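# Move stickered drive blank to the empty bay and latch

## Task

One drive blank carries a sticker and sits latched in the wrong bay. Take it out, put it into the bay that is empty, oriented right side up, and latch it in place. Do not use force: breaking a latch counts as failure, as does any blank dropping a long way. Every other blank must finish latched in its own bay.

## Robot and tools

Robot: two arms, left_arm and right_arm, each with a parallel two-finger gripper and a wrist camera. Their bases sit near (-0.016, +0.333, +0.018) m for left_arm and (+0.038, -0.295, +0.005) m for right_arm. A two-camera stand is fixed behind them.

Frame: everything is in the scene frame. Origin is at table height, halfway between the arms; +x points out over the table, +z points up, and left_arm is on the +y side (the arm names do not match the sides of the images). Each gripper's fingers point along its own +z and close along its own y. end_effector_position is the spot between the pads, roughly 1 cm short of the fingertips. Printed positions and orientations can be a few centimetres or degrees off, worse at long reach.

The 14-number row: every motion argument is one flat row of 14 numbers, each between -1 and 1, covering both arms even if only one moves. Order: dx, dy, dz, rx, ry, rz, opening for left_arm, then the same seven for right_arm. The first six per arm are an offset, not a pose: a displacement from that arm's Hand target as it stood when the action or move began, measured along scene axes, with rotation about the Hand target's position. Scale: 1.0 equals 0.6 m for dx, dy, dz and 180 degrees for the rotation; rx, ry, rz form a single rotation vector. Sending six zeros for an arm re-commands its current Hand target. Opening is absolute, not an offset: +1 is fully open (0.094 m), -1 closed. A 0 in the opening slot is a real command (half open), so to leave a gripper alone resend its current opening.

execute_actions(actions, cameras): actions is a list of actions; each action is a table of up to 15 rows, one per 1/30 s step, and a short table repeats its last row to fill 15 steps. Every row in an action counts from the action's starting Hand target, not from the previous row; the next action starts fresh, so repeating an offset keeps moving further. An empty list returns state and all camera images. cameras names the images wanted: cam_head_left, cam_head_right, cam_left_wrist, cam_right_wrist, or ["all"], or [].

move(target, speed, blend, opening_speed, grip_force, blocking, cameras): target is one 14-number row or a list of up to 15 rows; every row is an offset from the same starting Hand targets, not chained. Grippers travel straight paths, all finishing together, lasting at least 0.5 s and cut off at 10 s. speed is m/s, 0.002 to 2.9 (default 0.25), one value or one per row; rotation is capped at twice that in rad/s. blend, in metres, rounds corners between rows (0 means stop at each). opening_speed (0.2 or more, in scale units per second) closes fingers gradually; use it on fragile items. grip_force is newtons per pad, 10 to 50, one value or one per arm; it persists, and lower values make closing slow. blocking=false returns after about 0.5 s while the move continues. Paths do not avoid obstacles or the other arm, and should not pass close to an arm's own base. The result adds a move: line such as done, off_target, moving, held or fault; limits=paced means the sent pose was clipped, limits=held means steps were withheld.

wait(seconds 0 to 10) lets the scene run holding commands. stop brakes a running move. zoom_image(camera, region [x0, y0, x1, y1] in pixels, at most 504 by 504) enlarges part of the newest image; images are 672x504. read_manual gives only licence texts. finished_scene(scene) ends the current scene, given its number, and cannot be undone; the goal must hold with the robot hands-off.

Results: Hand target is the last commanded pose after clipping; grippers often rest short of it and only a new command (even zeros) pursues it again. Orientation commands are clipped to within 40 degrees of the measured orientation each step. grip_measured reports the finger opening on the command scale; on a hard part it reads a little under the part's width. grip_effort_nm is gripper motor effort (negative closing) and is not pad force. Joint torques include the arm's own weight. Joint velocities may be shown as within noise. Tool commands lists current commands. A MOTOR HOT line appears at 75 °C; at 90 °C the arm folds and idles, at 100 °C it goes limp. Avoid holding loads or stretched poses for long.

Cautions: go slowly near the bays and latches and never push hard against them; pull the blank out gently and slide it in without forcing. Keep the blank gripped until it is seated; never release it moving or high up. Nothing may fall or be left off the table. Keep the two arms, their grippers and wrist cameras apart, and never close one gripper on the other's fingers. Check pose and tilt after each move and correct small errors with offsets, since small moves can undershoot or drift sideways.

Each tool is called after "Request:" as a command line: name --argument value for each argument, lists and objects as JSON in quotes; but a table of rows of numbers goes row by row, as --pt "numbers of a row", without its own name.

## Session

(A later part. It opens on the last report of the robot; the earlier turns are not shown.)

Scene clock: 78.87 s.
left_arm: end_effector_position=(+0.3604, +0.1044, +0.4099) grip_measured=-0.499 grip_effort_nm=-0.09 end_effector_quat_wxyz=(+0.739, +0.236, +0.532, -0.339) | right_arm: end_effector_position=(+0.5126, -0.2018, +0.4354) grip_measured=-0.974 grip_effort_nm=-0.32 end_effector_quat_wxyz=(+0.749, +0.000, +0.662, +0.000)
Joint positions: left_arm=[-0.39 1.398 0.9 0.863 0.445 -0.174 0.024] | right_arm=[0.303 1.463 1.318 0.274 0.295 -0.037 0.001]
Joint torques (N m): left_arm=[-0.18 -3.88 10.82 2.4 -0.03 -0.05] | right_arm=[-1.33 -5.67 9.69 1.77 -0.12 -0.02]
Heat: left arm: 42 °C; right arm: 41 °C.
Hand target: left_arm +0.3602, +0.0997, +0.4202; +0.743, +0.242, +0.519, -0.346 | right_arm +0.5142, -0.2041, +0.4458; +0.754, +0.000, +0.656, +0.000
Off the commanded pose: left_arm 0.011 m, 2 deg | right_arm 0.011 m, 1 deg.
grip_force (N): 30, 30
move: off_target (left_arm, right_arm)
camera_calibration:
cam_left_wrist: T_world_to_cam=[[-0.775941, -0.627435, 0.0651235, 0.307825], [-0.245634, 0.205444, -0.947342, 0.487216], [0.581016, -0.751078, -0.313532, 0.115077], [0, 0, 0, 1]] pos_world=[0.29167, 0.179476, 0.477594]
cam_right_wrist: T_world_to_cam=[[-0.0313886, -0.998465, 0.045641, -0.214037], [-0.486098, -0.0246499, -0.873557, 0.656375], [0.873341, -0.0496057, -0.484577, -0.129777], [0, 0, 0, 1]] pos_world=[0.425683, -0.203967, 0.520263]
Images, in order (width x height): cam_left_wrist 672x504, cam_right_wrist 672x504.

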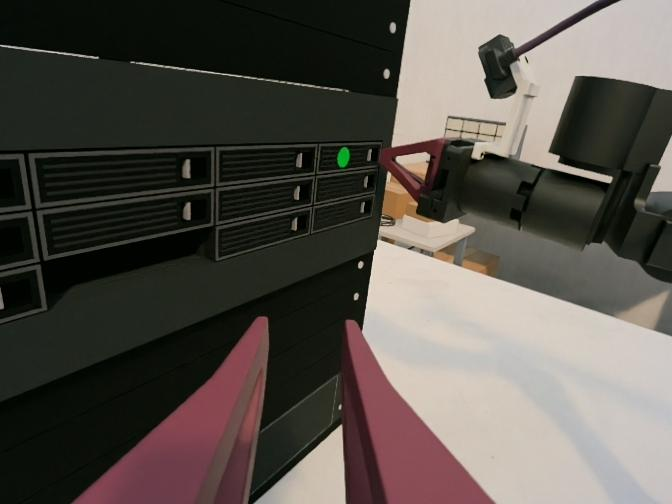

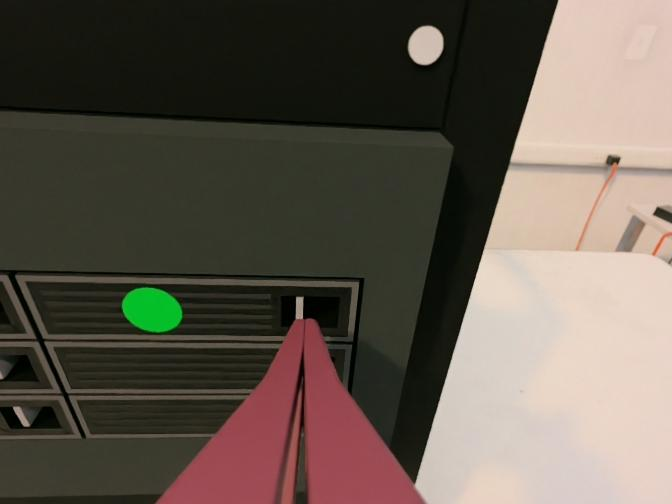

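Request:
move --pt "0 0 0 0 0 0 -0.5 0.005 -0.006 0 0 0 0 -0.98" --pt "0 0 0 0 0 0 -0.5 0.024 -0.006 0.000 0 0 0 -0.98" --cameras '["cam_left_wrist","cam_right_wrist"]' --speed 0.04

Request:
zoom_image --camera "cam_left_wrist" --region '[320, 110, 440, 220]'

Request:
zoom_image --camera "cam_right_wrist" --region '[240, 250, 360, 370]'

Scene clock: 80.93 s.
left_arm: end_effector_position=(+0.3604, +0.1044, +0.4099) grip_measured=-0.499 grip_effort_nm=-0.09 end_effector_quat_wxyz=(+0.739, +0.236, +0.532, -0.339) | right_arm: end_effector_position=(+0.5260, -0.2064, +0.4350) grip_measured=-0.974 grip_effort_nm=-0.32 end_effector_quat_wxyz=(+0.748, +0.002, +0.664, -0.004)
Joint positions: left_arm=[-0.39 1.398 0.9 0.863 0.445 -0.174 0.024] | right_arm=[0.282 1.508 1.36 0.272 0.282 -0.037 0.001]
Joint torques (N m): left_arm=[-0.16 -3.92 10.84 2.39 -0.04 -0.04] | right_arm=[-1.2 -5.79 9.98 1.83 -0.23 -0.04]
Heat: left arm: 43 °C; right arm: 42 °C.
Hand target: left_arm +0.3602, +0.0997, +0.4202; +0.743, +0.242, +0.519, -0.346 | right_arm +0.5286, -0.2076, +0.4457; +0.754, +0.000, +0.656, +0.000
Off the commanded pose: left_arm 0.011 m, 2 deg | right_arm 0.011 m, 1 deg.
grip_force (N): 30, 30
move: off_target (left_arm, right_arm)
camera_calibration:
cam_left_wrist: T_world_to_cam=[[-0.775941, -0.627435, 0.0651235, 0.307825], [-0.245634, 0.205444, -0.947342, 0.487216], [0.581016, -0.751078, -0.313532, 0.115077], [0, 0, 0, 1]] pos_world=[0.29167, 0.179476, 0.477594]
cam_right_wrist: T_world_to_cam=[[-0.039677, -0.998036, 0.0484698, -0.215074], [-0.489443, -0.0228781, -0.871735, 0.663643], [0.871132, -0.058311, -0.487574, -0.141311], [0, 0, 0, 1]] pos_world=[0.439382, -0.207709, 0.520046]
Images, in order (width x height): cam_left_wrist 672x504, cam_right_wrist 672x504.

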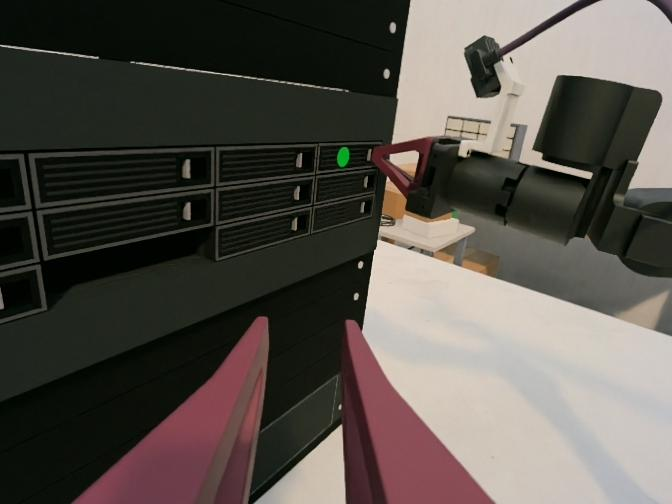

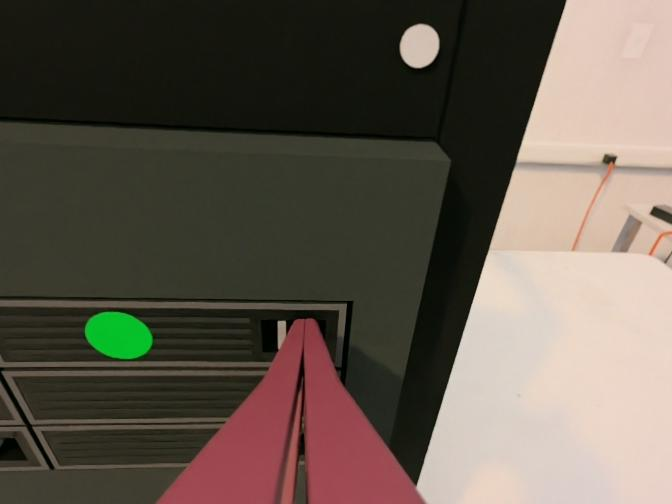

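Scaled by 4.200 from the camera's 672x504 image, which has a finer 960x720 frame.

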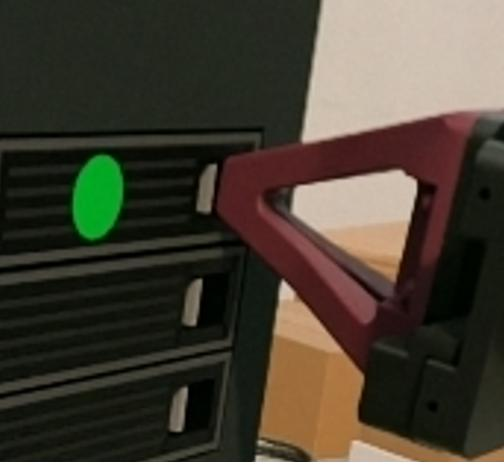

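Scaled by 4.200 from the camera's 672x504 image, which has a finer 960x720 frame.

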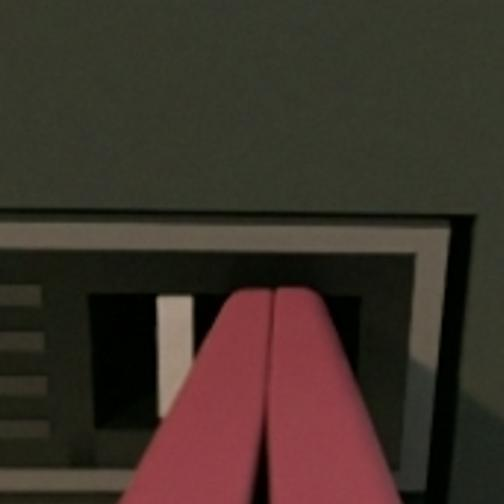

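Request:
move --target '[0,0,0,0,0,0,-0.5,0.008,0.0,-0.002,0,0,0,-0.98]' --cameras '["cam_left_wrist","cam_right_wrist"]' --speed 0.03

Request:
zoom_image --camera "cam_left_wrist" --region '[350, 130, 410, 190]'

Request:
zoom_image --camera "cam_right_wrist" --region '[240, 250, 360, 370]'

Scene clock: 82.60 s.
left_arm: end_effector_position=(+0.3604, +0.1044, +0.4099) grip_measured=-0.499 grip_effort_nm=-0.09 end_effector_quat_wxyz=(+0.739, +0.236, +0.532, -0.339) | right_arm: end_effector_position=(+0.5266, -0.2063, +0.4350) grip_measured=-0.974 grip_effort_nm=-0.32 end_effector_quat_wxyz=(+0.747, +0.001, +0.665, -0.004)
Joint positions: left_arm=[-0.39 1.398 0.9 0.863 0.445 -0.174 0.024] | right_arm=[0.282 1.51 1.366 0.264 0.282 -0.037 0.001]
Joint torques (N m): left_arm=[-0.17 -3.9 10.78 2.39 -0.03 -0.04] | right_arm=[-1.61 -4.29 10.26 1.96 -0.28 0.01]
Heat: left arm: 43 °C; right arm: 42 °C.
Hand target: left_arm +0.3602, +0.0997, +0.4202; +0.743, +0.242, +0.519, -0.346 | right_arm +0.5333, -0.2076, +0.4445; +0.754, +0.000, +0.657, +0.000
Off the commanded pose: left_arm 0.011 m, 2 deg | right_arm 0.012 m, 1 deg.
grip_force (N): 30, 30
move: off_target (left_arm, right_arm)
camera_calibration:
cam_left_wrist: T_world_to_cam=[[-0.775941, -0.627435, 0.0651235, 0.307825], [-0.245634, 0.205444, -0.947342, 0.487216], [0.581016, -0.751078, -0.313532, 0.115077], [0, 0, 0, 1]] pos_world=[0.29167, 0.179476, 0.477594]
cam_right_wrist: T_world_to_cam=[[-0.0394901, -0.997986, 0.0496432, -0.215442], [-0.492615, -0.0237802, -0.869922, 0.664687], [0.869351, -0.0588083, -0.490684, -0.139586], [0, 0, 0, 1]] pos_world=[0.440276, -0.20741, 0.520429]
Images, in order (width x height): cam_left_wrist 672x504, cam_right_wrist 672x504.

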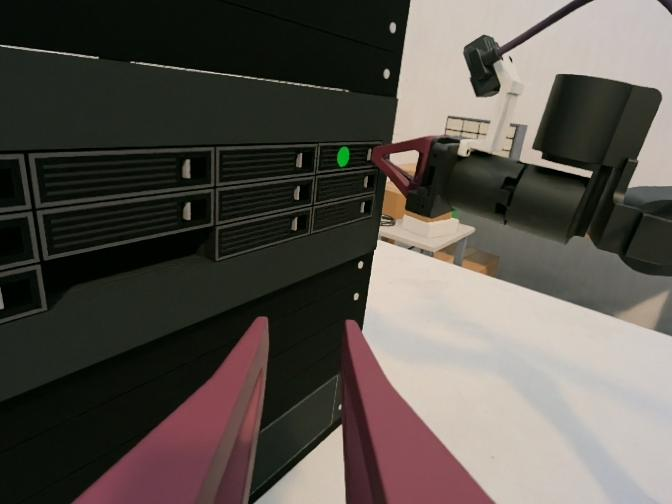

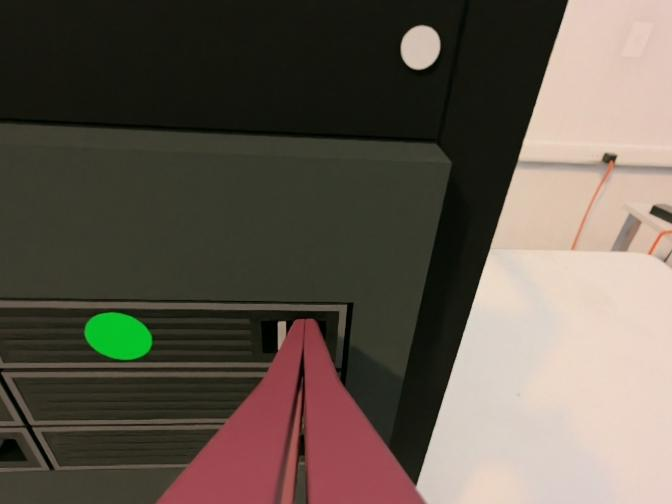

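Scaled by 8.400 from the camera's 672x504 image, which has a finer 960x720 frame.

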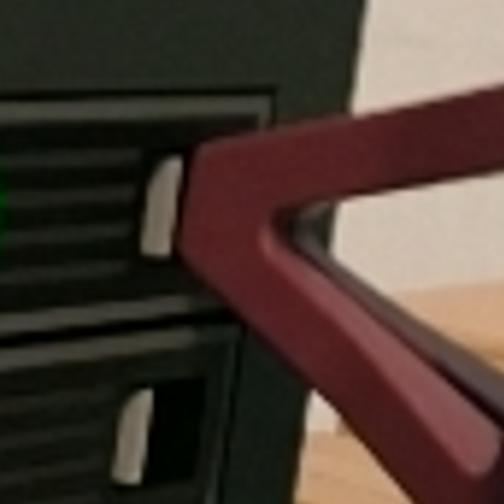

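Scaled by 4.200 from the camera's 672x504 image, which has a finer 960x720 frame.

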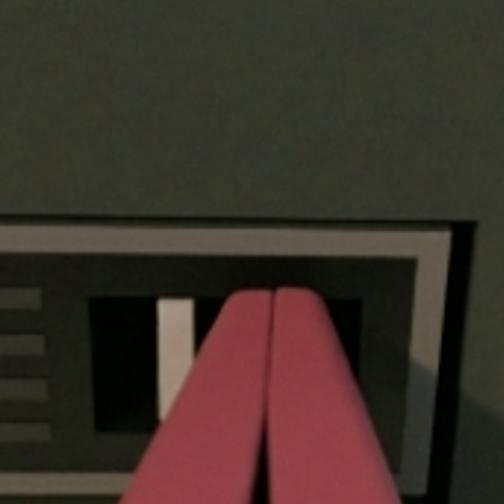

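Request:
move --target '[0,0,0,0,0,0,-0.5,-0.012,0.0,-0.0035,0,0,0,-0.98]' --cameras '[]' --speed 0.03

Scene clock: 84.13 s.
left_arm: end_effector_position=(+0.3604, +0.1044, +0.4099) grip_measured=-0.499 grip_effort_nm=-0.09 end_effector_quat_wxyz=(+0.739, +0.236, +0.532, -0.339) | right_arm: end_effector_position=(+0.5266, -0.2063, +0.4352) grip_measured=-0.974 grip_effort_nm=-0.32 end_effector_quat_wxyz=(+0.747, +0.001, +0.665, -0.004)
Joint positions: left_arm=[-0.39 1.398 0.9 0.863 0.445 -0.174 0.024] | right_arm=[0.282 1.51 1.367 0.264 0.282 -0.037 0.001]
Joint torques (N m): left_arm=[-0.14 -3.92 10.84 2.39 -0.02 -0.04] | right_arm=[-1.32 -6.89 7.56 1.99 -0.23 0.01]
Heat: left arm: 43 °C; right arm: 42 °C.
Hand target: left_arm +0.3602, +0.0997, +0.4202; +0.743, +0.242, +0.519, -0.346 | right_arm +0.5261, -0.2076, +0.4425; +0.754, +0.000, +0.656, +0.000
Off the commanded pose: left_arm 0.011 m, 2 deg | right_arm 0.007 m, 1 deg.
grip_force (N): 30, 30
move: off_target (left_arm)
No camera images: "cameras" was empty.

Request:
move --pt "0 0 0 0 0 0 -0.5 -0.02 0.0 -0.002 0 0 0 -0.98" --pt "0 0 0 0 0 0 -0.5 -0.006 0.0 -0.003 0 0 0 -0.98" --cameras '["cam_left_wrist"]' --speed 0.05

Request:
zoom_image --camera "cam_left_wrist" --region '[350, 130, 410, 190]'

Scene clock: 85.77 s.
left_arm: end_effector_position=(+0.3604, +0.1044, +0.4099) grip_measured=-0.499 grip_effort_nm=-0.09 end_effector_quat_wxyz=(+0.739, +0.236, +0.532, -0.339) | right_arm: end_effector_position=(+0.5220, -0.2076, +0.4304) grip_measured=-0.974 grip_effort_nm=-0.32 end_effector_quat_wxyz=(+0.745, +0.001, +0.667, -0.005)
Joint positions: left_arm=[-0.39 1.398 0.9 0.863 0.445 -0.174 0.024] | right_arm=[0.282 1.49 1.336 0.268 0.282 -0.037 0.001]
Joint torques (N m): left_arm=[-0.2 -3.88 10.82 2.4 -0.04 -0.04] | right_arm=[-0.76 -6.09 8.4 2.04 -0.19 -0.01]
Heat: left arm: 43 °C; right arm: 41 °C.
Hand target: left_arm +0.3602, +0.0997, +0.4202; +0.743, +0.242, +0.519, -0.346 | right_arm +0.5226, -0.2076, +0.4406; +0.754, +0.000, +0.656, +0.000
Off the commanded pose: left_arm 0.011 m, 2 deg | right_arm 0.010 m, 2 deg.
grip_force (N): 30, 30
move: off_target (left_arm)
camera_calibration:
cam_left_wrist: T_world_to_cam=[[-0.775941, -0.627435, 0.0651235, 0.307825], [-0.245634, 0.205444, -0.947342, 0.487216], [0.581016, -0.751078, -0.313532, 0.115077], [0, 0, 0, 1]] pos_world=[0.29167, 0.179476, 0.477594]
Images, in order (width x height): cam_left_wrist 672x504.

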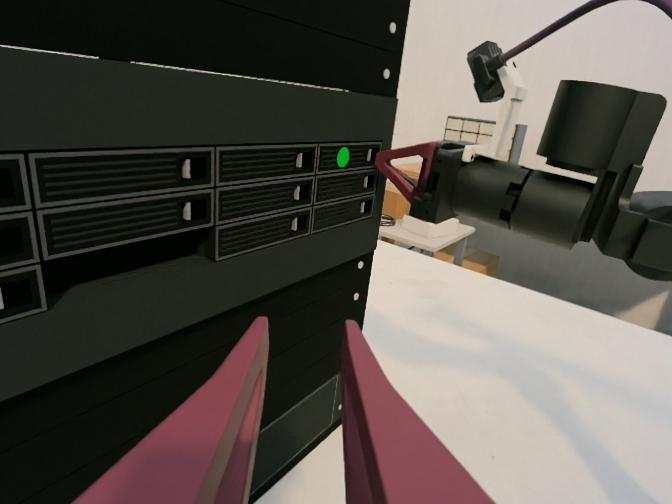

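Scaled by 8.400 from the camera's 672x504 image, which has a finer 960x720 frame.

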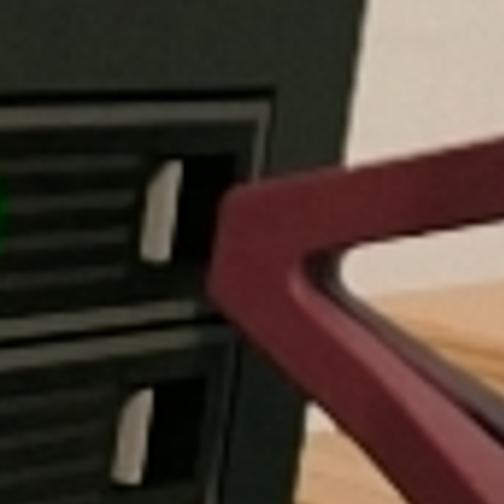

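Request:
move --target '[0,0,0,0,0,0,-0.5,0.009,0.001,0.0065,0,0,0,-0.98]' --cameras '["cam_left_wrist"]' --speed 0.04

Request:
zoom_image --camera "cam_left_wrist" --region '[350, 130, 410, 190]'

Scene clock: 87.00 s.
left_arm: end_effector_position=(+0.3604, +0.1044, +0.4099) grip_measured=-0.499 grip_effort_nm=-0.08 end_effector_quat_wxyz=(+0.739, +0.236, +0.532, -0.339) | right_arm: end_effector_position=(+0.5246, -0.2068, +0.4321) grip_measured=-0.974 grip_effort_nm=-0.32 end_effector_quat_wxyz=(+0.745, +0.001, +0.667, -0.004)
Joint positions: left_arm=[-0.39 1.398 0.9 0.863 0.445 -0.174 0.024] | right_arm=[0.282 1.501 1.35 0.267 0.282 -0.037 0.001]
Joint torques (N m): left_arm=[-0.2 -3.89 10.84 2.39 -0.04 -0.04] | right_arm=[-1.14 -5.26 10.18 1.89 -0.23 -0.02]
Heat: left arm: 43 °C; right arm: 42 °C.
Hand target: left_arm +0.3602, +0.0997, +0.4202; +0.743, +0.242, +0.519, -0.346 | right_arm +0.5280, -0.2070, +0.4444; +0.754, +0.000, +0.657, +0.000
Off the commanded pose: left_arm 0.011 m, 2 deg | right_arm 0.013 m, 2 deg.
grip_force (N): 30, 30
move: off_target (left_arm, right_arm)
camera_calibration:
cam_left_wrist: T_world_to_cam=[[-0.775941, -0.627435, 0.0651235, 0.307825], [-0.245634, 0.205444, -0.947342, 0.487216], [0.581016, -0.751078, -0.313532, 0.115077], [0, 0, 0, 1]] pos_world=[0.29167, 0.179476, 0.477594]
Images, in order (width x height): cam_left_wrist 672x504.

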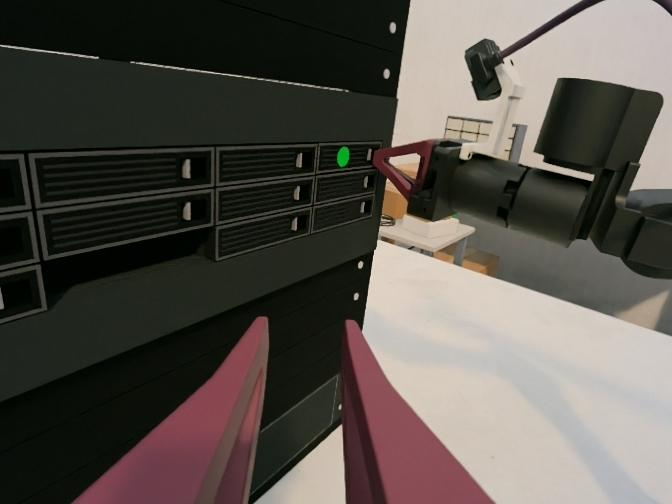

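Scaled by 8.400 from the camera's 672x504 image, which has a finer 960x720 frame.

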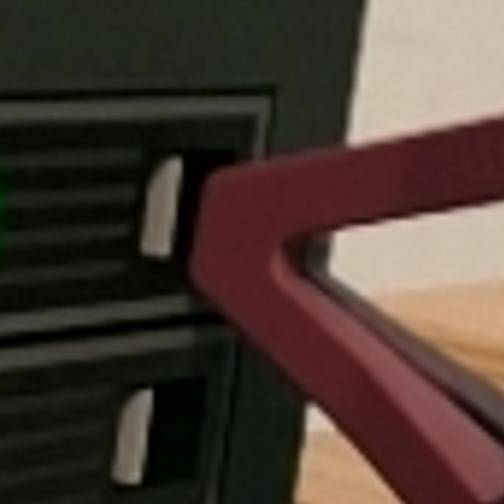

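Request:
move --target '[0,0,0,0,0,0,-0.5,0.013,0.0,0.0035,0,0,0,-0.98]' --cameras '["cam_left_wrist","cam_right_wrist"]' --speed 0.04

Request:
zoom_image --camera "cam_left_wrist" --region '[350, 130, 410, 190]'

Request:
zoom_image --camera "cam_right_wrist" --region '[240, 250, 360, 370]'

Scene clock: 88.60 s.
left_arm: end_effector_position=(+0.3604, +0.1044, +0.4099) grip_measured=-0.499 grip_effort_nm=-0.08 end_effector_quat_wxyz=(+0.739, +0.236, +0.532, -0.339) | right_arm: end_effector_position=(+0.5256, -0.2065, +0.4325) grip_measured=-0.974 grip_effort_nm=-0.32 end_effector_quat_wxyz=(+0.739, -0.001, +0.674, -0.006)
Joint positions: left_arm=[-0.39 1.398 0.9 0.863 0.445 -0.174 0.024] | right_arm=[0.282 1.505 1.375 0.226 0.282 -0.037 0.001]
Joint torques (N m): left_arm=[-0.16 -3.89 10.84 2.4 -0.03 -0.05] | right_arm=[-1.65 -3.08 10.86 2.27 -0.3 -0.06]
Heat: left arm: 43 °C; right arm: 42 °C.
Hand target: left_arm +0.3602, +0.0997, +0.4202; +0.743, +0.242, +0.519, -0.346 | right_arm +0.5358, -0.2070, +0.4467; +0.754, +0.000, +0.656, +0.000
Off the commanded pose: left_arm 0.011 m, 2 deg | right_arm 0.017 m, 3 deg.
grip_force (N): 30, 30
move: off_target (left_arm, right_arm)
camera_calibration:
cam_left_wrist: T_world_to_cam=[[-0.775941, -0.627435, 0.0651235, 0.307825], [-0.245634, 0.205444, -0.947342, 0.487216], [0.581016, -0.751078, -0.313532, 0.115077], [0, 0, 0, 1]] pos_world=[0.29167, 0.179476, 0.477594]
cam_right_wrist: T_world_to_cam=[[-0.0382544, -0.997617, 0.0574224, -0.219602], [-0.513256, -0.0296889, -0.857722, 0.666315], [0.857382, -0.062284, -0.510897, -0.125665], [0, 0, 0, 1]] pos_world=[0.441332, -0.207123, 0.519921]
Images, in order (width x height): cam_left_wrist 672x504, cam_right_wrist 672x504.

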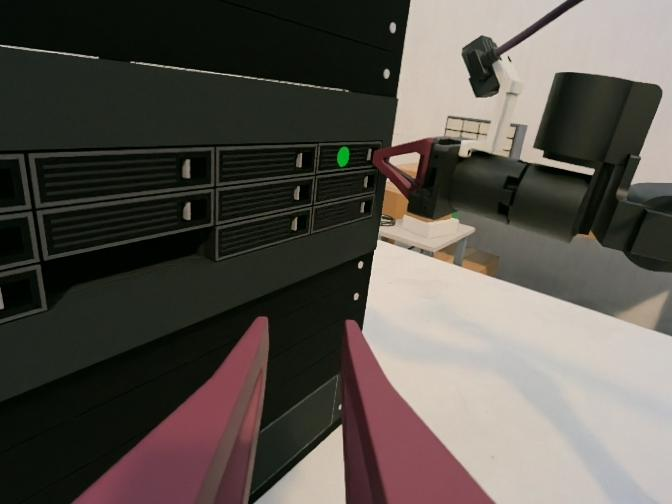

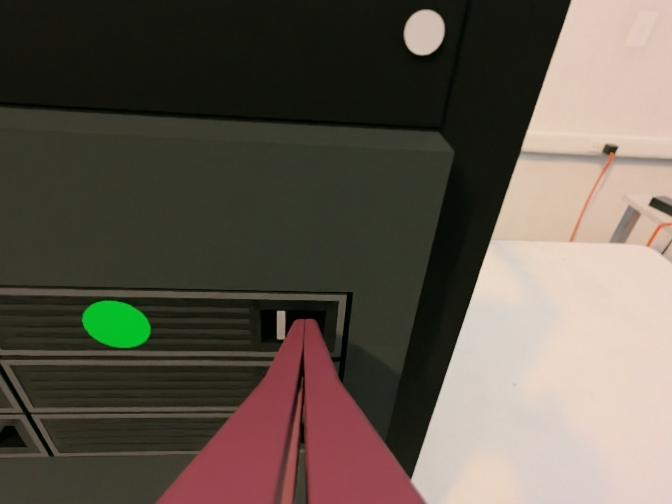

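Scaled by 8.400 from the camera's 672x504 image, which has a finer 960x720 frame.

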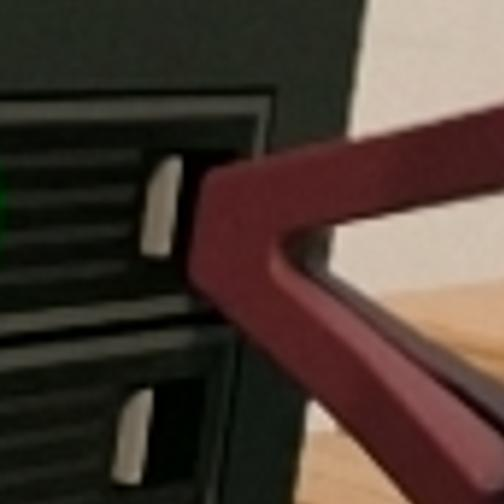

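Scaled by 4.200 from the camera's 672x504 image, which has a finer 960x720 frame.

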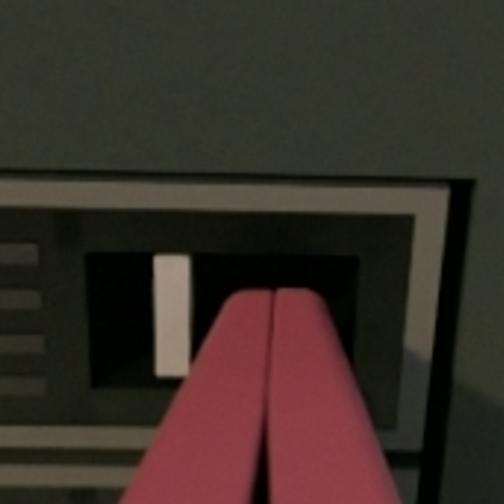

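Request:
move --pt "0 0 0 0 0 0 -0.5 -0.022 0.0 0.0 0 0 0 -0.98" --pt "0 0 0 0 0 0 -0.5 -0.022 0.0 0.007 0 0 0 -0.98" --cameras '["cam_left_wrist"]' --speed 0.05

Request:
zoom_image --camera "cam_left_wrist" --region '[350, 130, 410, 190]'

Scene clock: 90.07 s.
left_arm: end_effector_position=(+0.3604, +0.1044, +0.4099) grip_measured=-0.499 grip_effort_nm=-0.09 end_effector_quat_wxyz=(+0.739, +0.236, +0.532, -0.339) | right_arm: end_effector_position=(+0.5250, -0.2067, +0.4327) grip_measured=-0.974 grip_effort_nm=-0.32 end_effector_quat_wxyz=(+0.738, -0.002, +0.674, -0.006)
Joint positions: left_arm=[-0.39 1.398 0.9 0.863 0.445 -0.174 0.024] | right_arm=[0.282 1.503 1.375 0.222 0.282 -0.037 0.001]
Joint torques (N m): left_arm=[-0.16 -3.85 10.77 2.39 -0.03 -0.04] | right_arm=[-0.76 -7.19 8.85 2.07 -0.17 -0.03]
Heat: left arm: 43 °C; right arm: 42 °C.
Hand target: left_arm +0.3602, +0.0997, +0.4202; +0.743, +0.242, +0.519, -0.346 | right_arm +0.5225, -0.2070, +0.4509; +0.754, +0.000, +0.656, +0.000
Off the commanded pose: left_arm 0.011 m, 2 deg | right_arm 0.018 m, 3 deg.
grip_force (N): 30, 30
move: off_target (left_arm, right_arm)
camera_calibration:
cam_left_wrist: T_world_to_cam=[[-0.775941, -0.627435, 0.0651235, 0.307825], [-0.245634, 0.205444, -0.947342, 0.487216], [0.581016, -0.751078, -0.313532, 0.115077], [0, 0, 0, 1]] pos_world=[0.29167, 0.179476, 0.477594]
Images, in order (width x height): cam_left_wrist 672x504.

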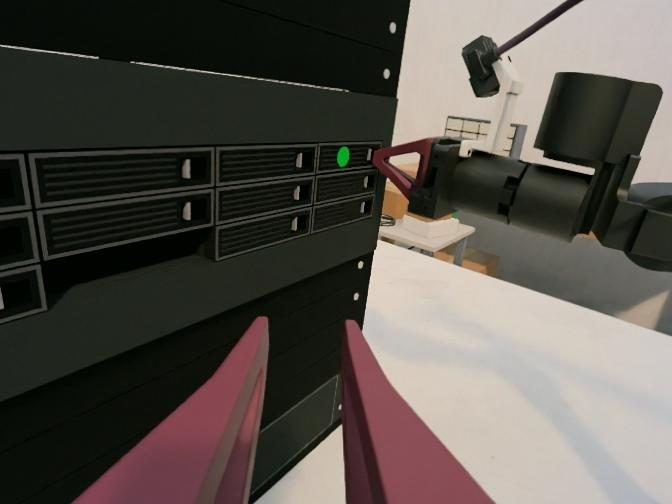

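Scaled by 8.400 from the camera's 672x504 image, which has a finer 960x720 frame.

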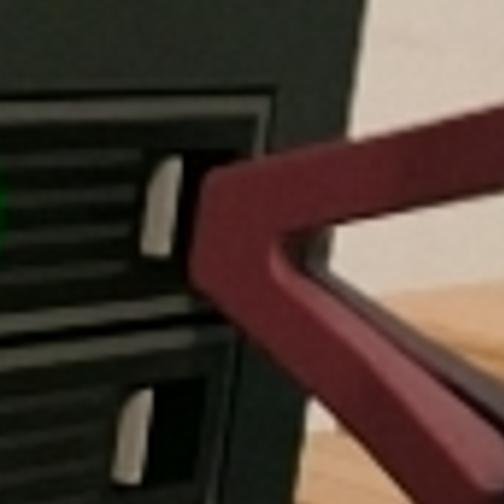

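Request:
move --pt "0 0 0 0 0 0 -0.5 -0.04 0.0 -0.005 0 0 0 -0.98" --pt "0 0 0 0 0 0 -0.5 -0.008 0.0 -0.005 0 0 0 -0.98" --cameras '[]' --speed 0.06

Scene clock: 92.10 s.
left_arm: end_effector_position=(+0.3604, +0.1044, +0.4099) grip_measured=-0.499 grip_effort_nm=-0.09 end_effector_quat_wxyz=(+0.739, +0.236, +0.532, -0.339) | right_arm: end_effector_position=(+0.5174, -0.2035, +0.4287) grip_measured=-0.974 grip_effort_nm=-0.32 end_effector_quat_wxyz=(+0.739, -0.005, +0.674, -0.002)
Joint positions: left_arm=[-0.39 1.398 0.9 0.863 0.445 -0.174 0.024] | right_arm=[0.292 1.475 1.332 0.24 0.282 -0.037 0.001]
Joint torques (N m): left_arm=[-0.17 -3.92 10.82 2.39 -0.04 -0.06] | right_arm=[-1.5 -6.05 9.83 2.04 -0.1 -0.04]
Heat: left arm: 43 °C; right arm: 42 °C.
Hand target: left_arm +0.3602, +0.0997, +0.4202; +0.743, +0.242, +0.519, -0.346 | right_arm +0.5178, -0.2071, +0.4479; +0.754, +0.000, +0.656, +0.000
Off the commanded pose: left_arm 0.011 m, 2 deg | right_arm 0.019 m, 3 deg.
grip_force (N): 30, 30
move: off_target (left_arm, right_arm)
No camera images: "cameras" was empty.

Request:
move --target '[0,0,0,0,0,0,-0.5,0.0,-0.003,0.0,0,-0.022,0,-0.98]' --cameras '[]' --speed 0.06

Scene clock: 93.67 s.
left_arm: end_effector_position=(+0.3604, +0.1044, +0.4099) grip_measured=-0.499 grip_effort_nm=-0.09 end_effector_quat_wxyz=(+0.739, +0.236, +0.532, -0.339) | right_arm: end_effector_position=(+0.5145, -0.2087, +0.4511) grip_measured=-0.974 grip_effort_nm=-0.32 end_effector_quat_wxyz=(+0.775, +0.006, +0.632, +0.000)
Joint positions: left_arm=[-0.39 1.398 0.9 0.863 0.445 -0.174 0.024] | right_arm=[0.283 1.475 1.311 0.376 0.281 -0.05 0.001]
Joint torques (N m): left_arm=[-0.13 -3.86 10.85 2.39 -0.04 -0.04] | right_arm=[-1.06 -5.34 6.26 1.99 -0.22 -0.05]
Heat: left arm: 44 °C; right arm: 42 °C.
Hand target: left_arm +0.3602, +0.0997, +0.4202; +0.743, +0.242, +0.519, -0.346 | right_arm +0.5178, -0.2089, +0.4478; +0.777, +0.000, +0.630, +0.000
Off the commanded pose: left_arm 0.011 m, 2 deg | right_arm 0.005 m, 1 deg.
grip_force (N): 30, 30
move: off_target (left_arm)
No camera images: "cameras" was empty.

Request:
move --target '[0,0,0,0,0,0,-0.5,0.004,0.003,-0.025,0,0,0,-0.98]' --cameras '["cam_left_wrist"]' --speed 0.06

Request:
zoom_image --camera "cam_left_wrist" --region '[350, 130, 410, 190]'

Scene clock: 95.20 s.
left_arm: end_effector_position=(+0.3604, +0.1044, +0.4099) grip_measured=-0.499 grip_effort_nm=-0.09 end_effector_quat_wxyz=(+0.739, +0.236, +0.532, -0.339) | right_arm: end_effector_position=(+0.5186, -0.2076, +0.4343) grip_measured=-0.974 grip_effort_nm=-0.32 end_effector_quat_wxyz=(+0.774, +0.005, +0.633, -0.001)
Joint positions: left_arm=[-0.39 1.398 0.9 0.863 0.445 -0.174 0.024] | right_arm=[0.283 1.488 1.26 0.436 0.281 -0.051 0.001]
Joint torques (N m): left_arm=[-0.16 -3.89 10.77 2.4 -0.04 -0.03] | right_arm=[-0.8 -5.82 6.31 1.99 -0.22 -0.09]
Heat: left arm: 44 °C; right arm: 42 °C.
Hand target: left_arm +0.3602, +0.0997, +0.4202; +0.743, +0.242, +0.519, -0.346 | right_arm +0.5201, -0.2071, +0.4329; +0.777, +0.000, +0.630, +0.000
Off the commanded pose: left_arm 0.011 m, 2 deg | right_arm 0.002 m, 1 deg.
grip_force (N): 30, 30
move: off_target (left_arm)
camera_calibration:
cam_left_wrist: T_world_to_cam=[[-0.775941, -0.627435, 0.0651235, 0.307825], [-0.245634, 0.205444, -0.947342, 0.487216], [0.581016, -0.751078, -0.313532, 0.115077], [0, 0, 0, 1]] pos_world=[0.29167, 0.179476, 0.477594]
Images, in order (width x height): cam_left_wrist 672x504.

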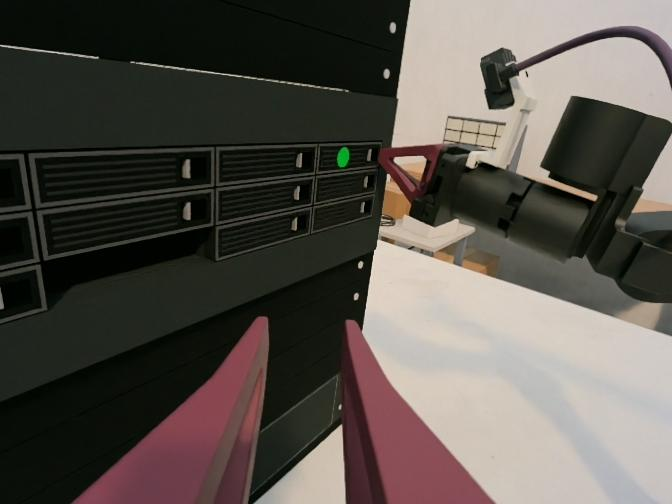

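Scaled by 8.400 from the camera's 672x504 image, which has a finer 960x720 frame.

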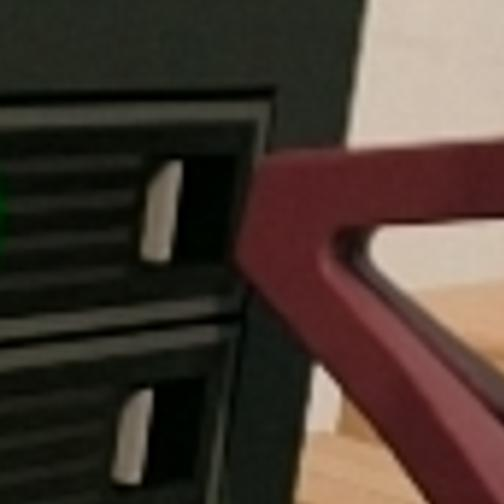

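Request:
move --target '[0,0,0,0,0,0,-0.5,0.022,0.002,0.0,0,0,0,-0.98]' --cameras '["cam_left_wrist","cam_right_wrist"]' --speed 0.04

Request:
zoom_image --camera "cam_left_wrist" --region '[350, 130, 410, 190]'

Request:
zoom_image --camera "cam_right_wrist" --region '[240, 250, 360, 370]'

Scene clock: 96.47 s.
left_arm: end_effector_position=(+0.3604, +0.1044, +0.4099) grip_measured=-0.499 grip_effort_nm=-0.09 end_effector_quat_wxyz=(+0.739, +0.236, +0.532, -0.339) | right_arm: end_effector_position=(+0.5249, -0.2071, +0.4267) grip_measured=-0.974 grip_effort_nm=-0.32 end_effector_quat_wxyz=(+0.771, +0.005, +0.637, -0.003)
Joint positions: left_arm=[-0.39 1.398 0.9 0.863 0.445 -0.174 0.024] | right_arm=[0.281 1.51 1.26 0.448 0.281 -0.051 0.001]
Joint torques (N m): left_arm=[-0.16 -3.89 10.82 2.39 -0.04 -0.04] | right_arm=[-1.32 -3.63 10.22 1.91 -0.27 -0.07]
Heat: left arm: 44 °C; right arm: 42 °C.
Hand target: left_arm +0.3602, +0.0997, +0.4202; +0.743, +0.242, +0.519, -0.346 | right_arm +0.5334, -0.2058, +0.4328; +0.777, +0.000, +0.630, +0.000
Off the commanded pose: left_arm 0.011 m, 2 deg | right_arm 0.011 m, 1 deg.
grip_force (N): 30, 30
move: off_target (left_arm, right_arm)
camera_calibration:
cam_left_wrist: T_world_to_cam=[[-0.775941, -0.627435, 0.0651235, 0.307825], [-0.245634, 0.205444, -0.947342, 0.487216], [0.581016, -0.751078, -0.313532, 0.115077], [0, 0, 0, 1]] pos_world=[0.29167, 0.179476, 0.477594]
cam_right_wrist: T_world_to_cam=[[-0.0449825, -0.998206, 0.0395175, -0.208859], [-0.426584, -0.0165765, -0.904296, 0.638083], [0.903329, -0.057535, -0.425073, -0.187745], [0, 0, 0, 1]] pos_world=[0.432397, -0.208709, 0.505464]
Images, in order (width x height): cam_left_wrist 672x504, cam_right_wrist 672x504.

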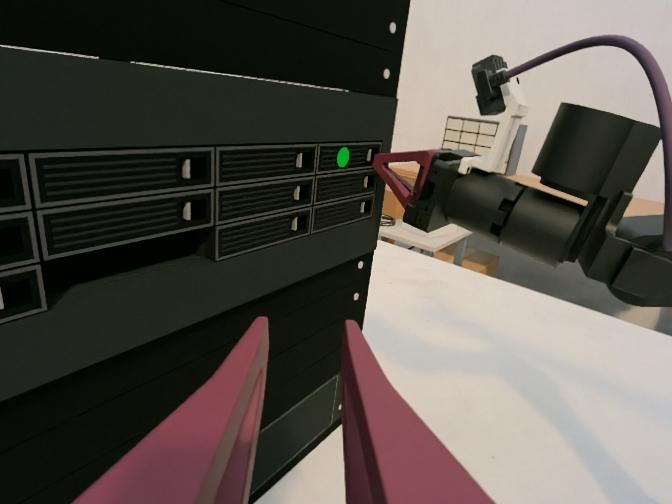

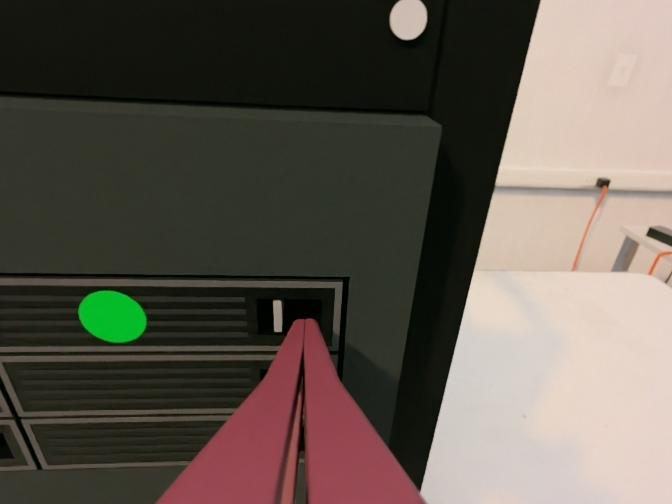

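Scaled by 8.400 from the camera's 672x504 image, which has a finer 960x720 frame.

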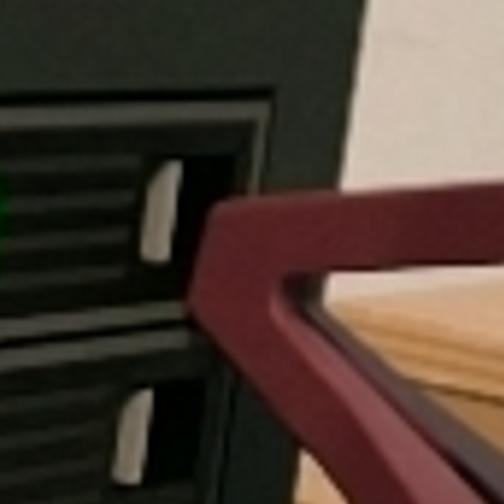

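Scaled by 4.200 from the camera's 672x504 image, which has a finer 960x720 frame.

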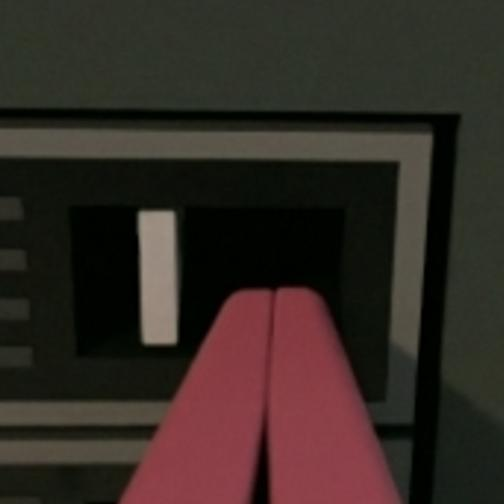

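Request:
move --pt "0 0 0 0 0 0 -0.5 -0.035 0.0 0.012 0 0 0 -0.98" --pt "0 0 0 0 0 0 -0.5 -0.022 0.0 0.0 0 0 0 -0.98" --cameras '[]' --speed 0.06

Request:
move --target '[0,0,0,0,0,0,-0.5,0.022,0.0,0.010,0,0,0,-0.98]' --cameras '["cam_left_wrist","cam_right_wrist"]' --speed 0.04

Request:
zoom_image --camera "cam_left_wrist" --region '[350, 130, 410, 190]'

Scene clock: 98.50 s.
left_arm: end_effector_position=(+0.3604, +0.1044, +0.4099) grip_measured=-0.499 grip_effort_nm=-0.09 end_effector_quat_wxyz=(+0.739, +0.236, +0.532, -0.339) | right_arm: end_effector_position=(+0.5193, -0.2088, +0.4335) grip_measured=-0.974 grip_effort_nm=-0.32 end_effector_quat_wxyz=(+0.774, +0.005, +0.633, -0.003)
Joint positions: left_arm=[-0.39 1.398 0.9 0.863 0.445 -0.174 0.024] | right_arm=[0.281 1.49 1.26 0.437 0.282 -0.053 0.001]
Joint torques (N m): left_arm=[-0.17 -3.88 10.81 2.39 -0.03 -0.04] | right_arm=[-0.2 -6 6.42 1.97 -0.17 -0.01]
Heat: left arm: 44 °C; right arm: 42 °C.
Hand target: left_arm +0.3602, +0.0997, +0.4202; +0.743, +0.242, +0.519, -0.346 | right_arm +0.5201, -0.2058, +0.4329; +0.777, +0.000, +0.630, +0.000
Off the commanded pose: left_arm 0.011 m, 2 deg | right_arm 0.003 m, 1 deg.
grip_force (N): 30, 30
move: off_target (left_arm)
No camera images: "cameras" was empty.

Scene clock: 99.37 s.
left_arm: end_effector_position=(+0.3604, +0.1044, +0.4099) grip_measured=-0.499 grip_effort_nm=-0.09 end_effector_quat_wxyz=(+0.739, +0.236, +0.532, -0.339) | right_arm: end_effector_position=(+0.5250, -0.2072, +0.4268) grip_measured=-0.974 grip_effort_nm=-0.32 end_effector_quat_wxyz=(+0.767, +0.003, +0.642, -0.005)
Joint positions: left_arm=[-0.39 1.398 0.9 0.863 0.445 -0.174 0.024] | right_arm=[0.281 1.508 1.272 0.42 0.282 -0.053 0.001]
Joint torques (N m): left_arm=[-0.13 -3.89 10.82 2.4 -0.03 -0.04] | right_arm=[-1.29 -3.36 11.15 2 -0.31 -0.04]
Heat: left arm: 44 °C; right arm: 42 °C.
Hand target: left_arm +0.3602, +0.0997, +0.4202; +0.743, +0.242, +0.519, -0.346 | right_arm +0.5333, -0.2058, +0.4388; +0.777, +0.000, +0.630, +0.000
Off the commanded pose: left_arm 0.011 m, 2 deg | right_arm 0.015 m, 2 deg.
grip_force (N): 30, 30
move: off_target (left_arm, right_arm)
camera_calibration:
cam_left_wrist: T_world_to_cam=[[-0.775941, -0.627435, 0.0651235, 0.307825], [-0.245634, 0.205444, -0.947342, 0.487216], [0.581016, -0.751078, -0.313532, 0.115077], [0, 0, 0, 1]] pos_world=[0.29167, 0.179476, 0.477594]
cam_right_wrist: T_world_to_cam=[[-0.0454591, -0.997918, 0.0457524, -0.211266], [-0.43896, -0.0211868, -0.898257, 0.641281], [0.897356, -0.0609175, -0.437083, -0.18029], [0, 0, 0, 1]] pos_world=[0.433677, -0.208222, 0.506899]
Images, in order (width x height): cam_left_wrist 672x504, cam_right_wrist 672x504.

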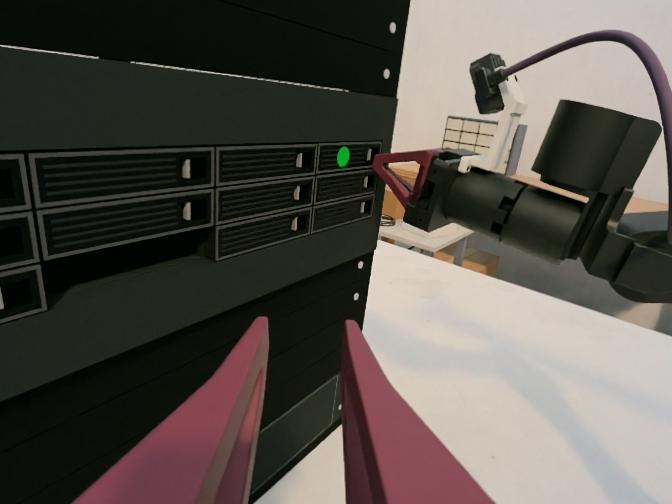

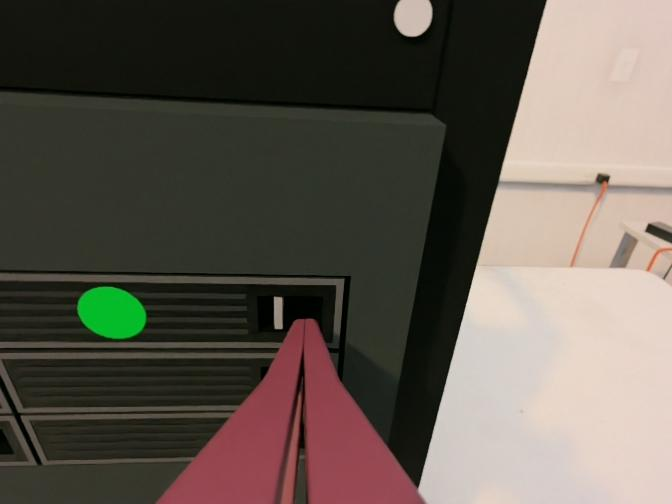

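Scaled by 8.400 from the camera's 672x504 image, which has a finer 960x720 frame.

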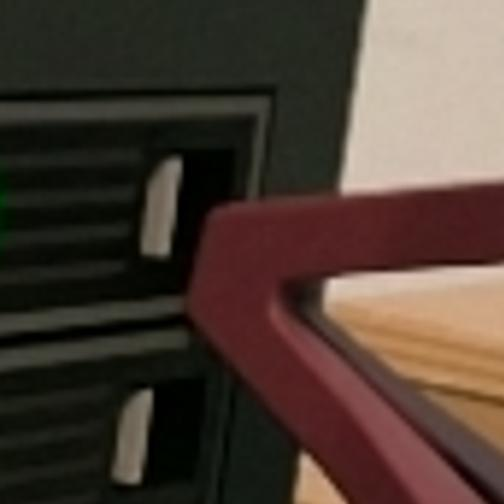

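Request:
move --pt "0 0 0 0 0 0 -0.5 -0.09 0.0 -0.03 0 0 0 -0.98" --pt "0 0 0 0 0 0 -0.5 -0.0305 0.0005 0.0087 0 0 0 -0.98" --cameras '[]' --speed 0.08

Scene clock: 102.57 s.
left_arm: end_effector_position=(+0.3604, +0.1044, +0.4099) grip_measured=-0.499 grip_effort_nm=-0.09 end_effector_quat_wxyz=(+0.739, +0.236, +0.532, -0.339) | right_arm: end_effector_position=(+0.5132, -0.2054, +0.4343) grip_measured=-0.974 grip_effort_nm=-0.32 end_effector_quat_wxyz=(+0.772, +0.002, +0.636, -0.004)
Joint positions: left_arm=[-0.39 1.398 0.9 0.863 0.445 -0.174 0.024] | right_arm=[0.295 1.469 1.25 0.421 0.293 -0.06 0.001]
Joint torques (N m): left_arm=[-0.17 -3.88 10.8 2.39 -0.03 -0.04] | right_arm=[-1.01 -5.65 9.65 1.71 -0.25 0.01]
Heat: left arm: 44 °C; right arm: 42 °C.
Hand target: left_arm +0.3602, +0.0997, +0.4202; +0.743, +0.242, +0.519, -0.346 | right_arm +0.5151, -0.2054, +0.4439; +0.777, +0.000, +0.630, +0.000
Off the commanded pose: left_arm 0.011 m, 2 deg | right_arm 0.010 m, 1 deg.
grip_force (N): 30, 30
move: off_target (left_arm)
No camera images: "cameras" was empty.

Request:
move --target '[0,0,0,0,0,0,-0.5,0.031,-0.0025,-0.0005,0,0,0,-0.98]' --cameras '["cam_left_wrist","cam_right_wrist"]' --speed 0.05

Request:
zoom_image --camera "cam_left_wrist" --region '[350, 130, 410, 190]'

Request:
zoom_image --camera "cam_right_wrist" --region '[240, 250, 360, 370]'

Scene clock: 103.83 s.
left_arm: end_effector_position=(+0.3604, +0.1044, +0.4099) grip_measured=-0.499 grip_effort_nm=-0.08 end_effector_quat_wxyz=(+0.739, +0.236, +0.532, -0.339) | right_arm: end_effector_position=(+0.5267, -0.2057, +0.4347) grip_measured=-0.974 grip_effort_nm=-0.32 end_effector_quat_wxyz=(+0.771, +0.001, +0.637, -0.005)
Joint positions: left_arm=[-0.39 1.398 0.9 0.863 0.445 -0.174 0.024] | right_arm=[0.282 1.517 1.3 0.414 0.281 -0.06 0.001]
Joint torques (N m): left_arm=[-0.16 -3.9 10.81 2.4 -0.04 -0.04] | right_arm=[-1.66 -4.37 10.73 1.86 -0.36 0.08]
Heat: left arm: 45 °C; right arm: 43 °C.
Hand target: left_arm +0.3602, +0.0997, +0.4202; +0.743, +0.242, +0.519, -0.346 | right_arm +0.5337, -0.2070, +0.4437; +0.777, +0.000, +0.630, +0.000
Off the commanded pose: left_arm 0.011 m, 2 deg | right_arm 0.011 m, 1 deg.
grip_force (N): 30, 30
move: off_target (left_arm, right_arm)
camera_calibration:
cam_left_wrist: T_world_to_cam=[[-0.775941, -0.627435, 0.0651235, 0.307825], [-0.245634, 0.205444, -0.947342, 0.487216], [0.581016, -0.751078, -0.313532, 0.115077], [0, 0, 0, 1]] pos_world=[0.29167, 0.179476, 0.477594]
cam_right_wrist: T_world_to_cam=[[-0.0442653, -0.997834, 0.048651, -0.211932], [-0.427586, -0.0250895, -0.903626, 0.644575], [0.90289, -0.0608018, -0.42555, -0.186141], [0, 0, 0, 1]] pos_world=[0.434295, -0.206619, 0.513553]
Images, in order (width x height): cam_left_wrist 672x504, cam_right_wrist 672x504.

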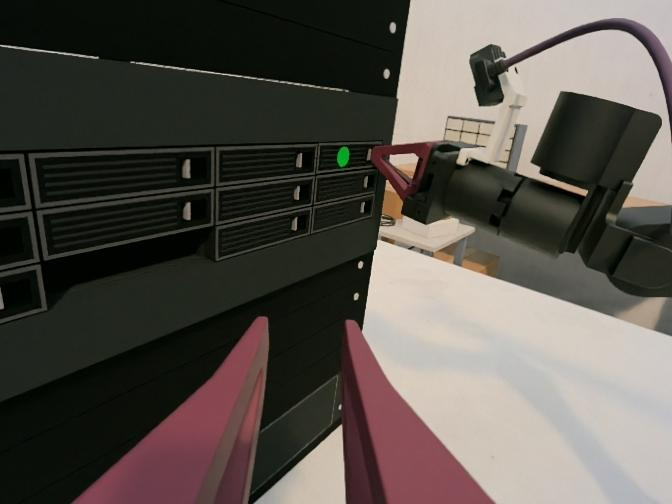

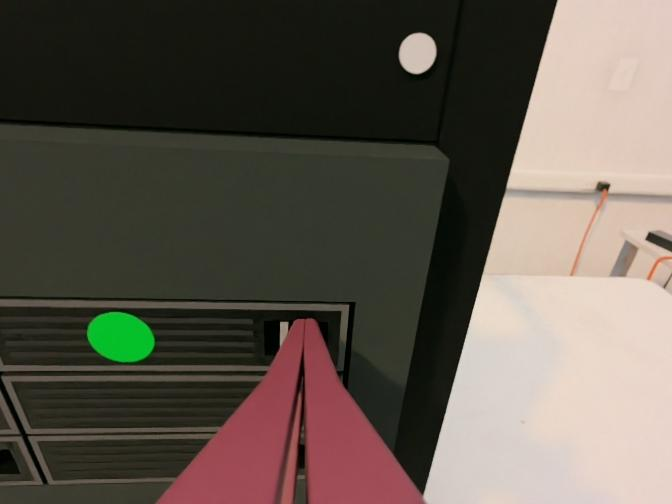

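Scaled by 8.400 from the camera's 672x504 image, which has a finer 960x720 frame.

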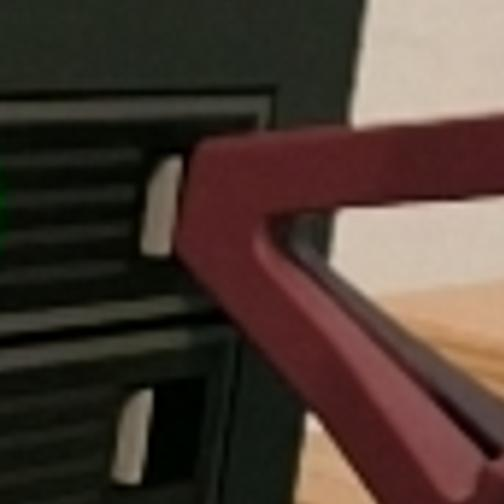

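Scaled by 4.200 from the camera's 672x504 image, which has a finer 960x720 frame.

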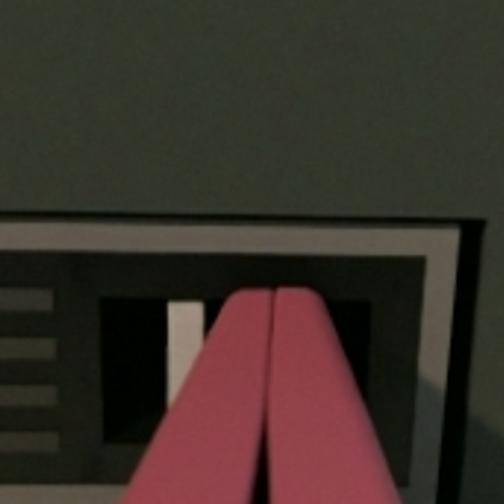

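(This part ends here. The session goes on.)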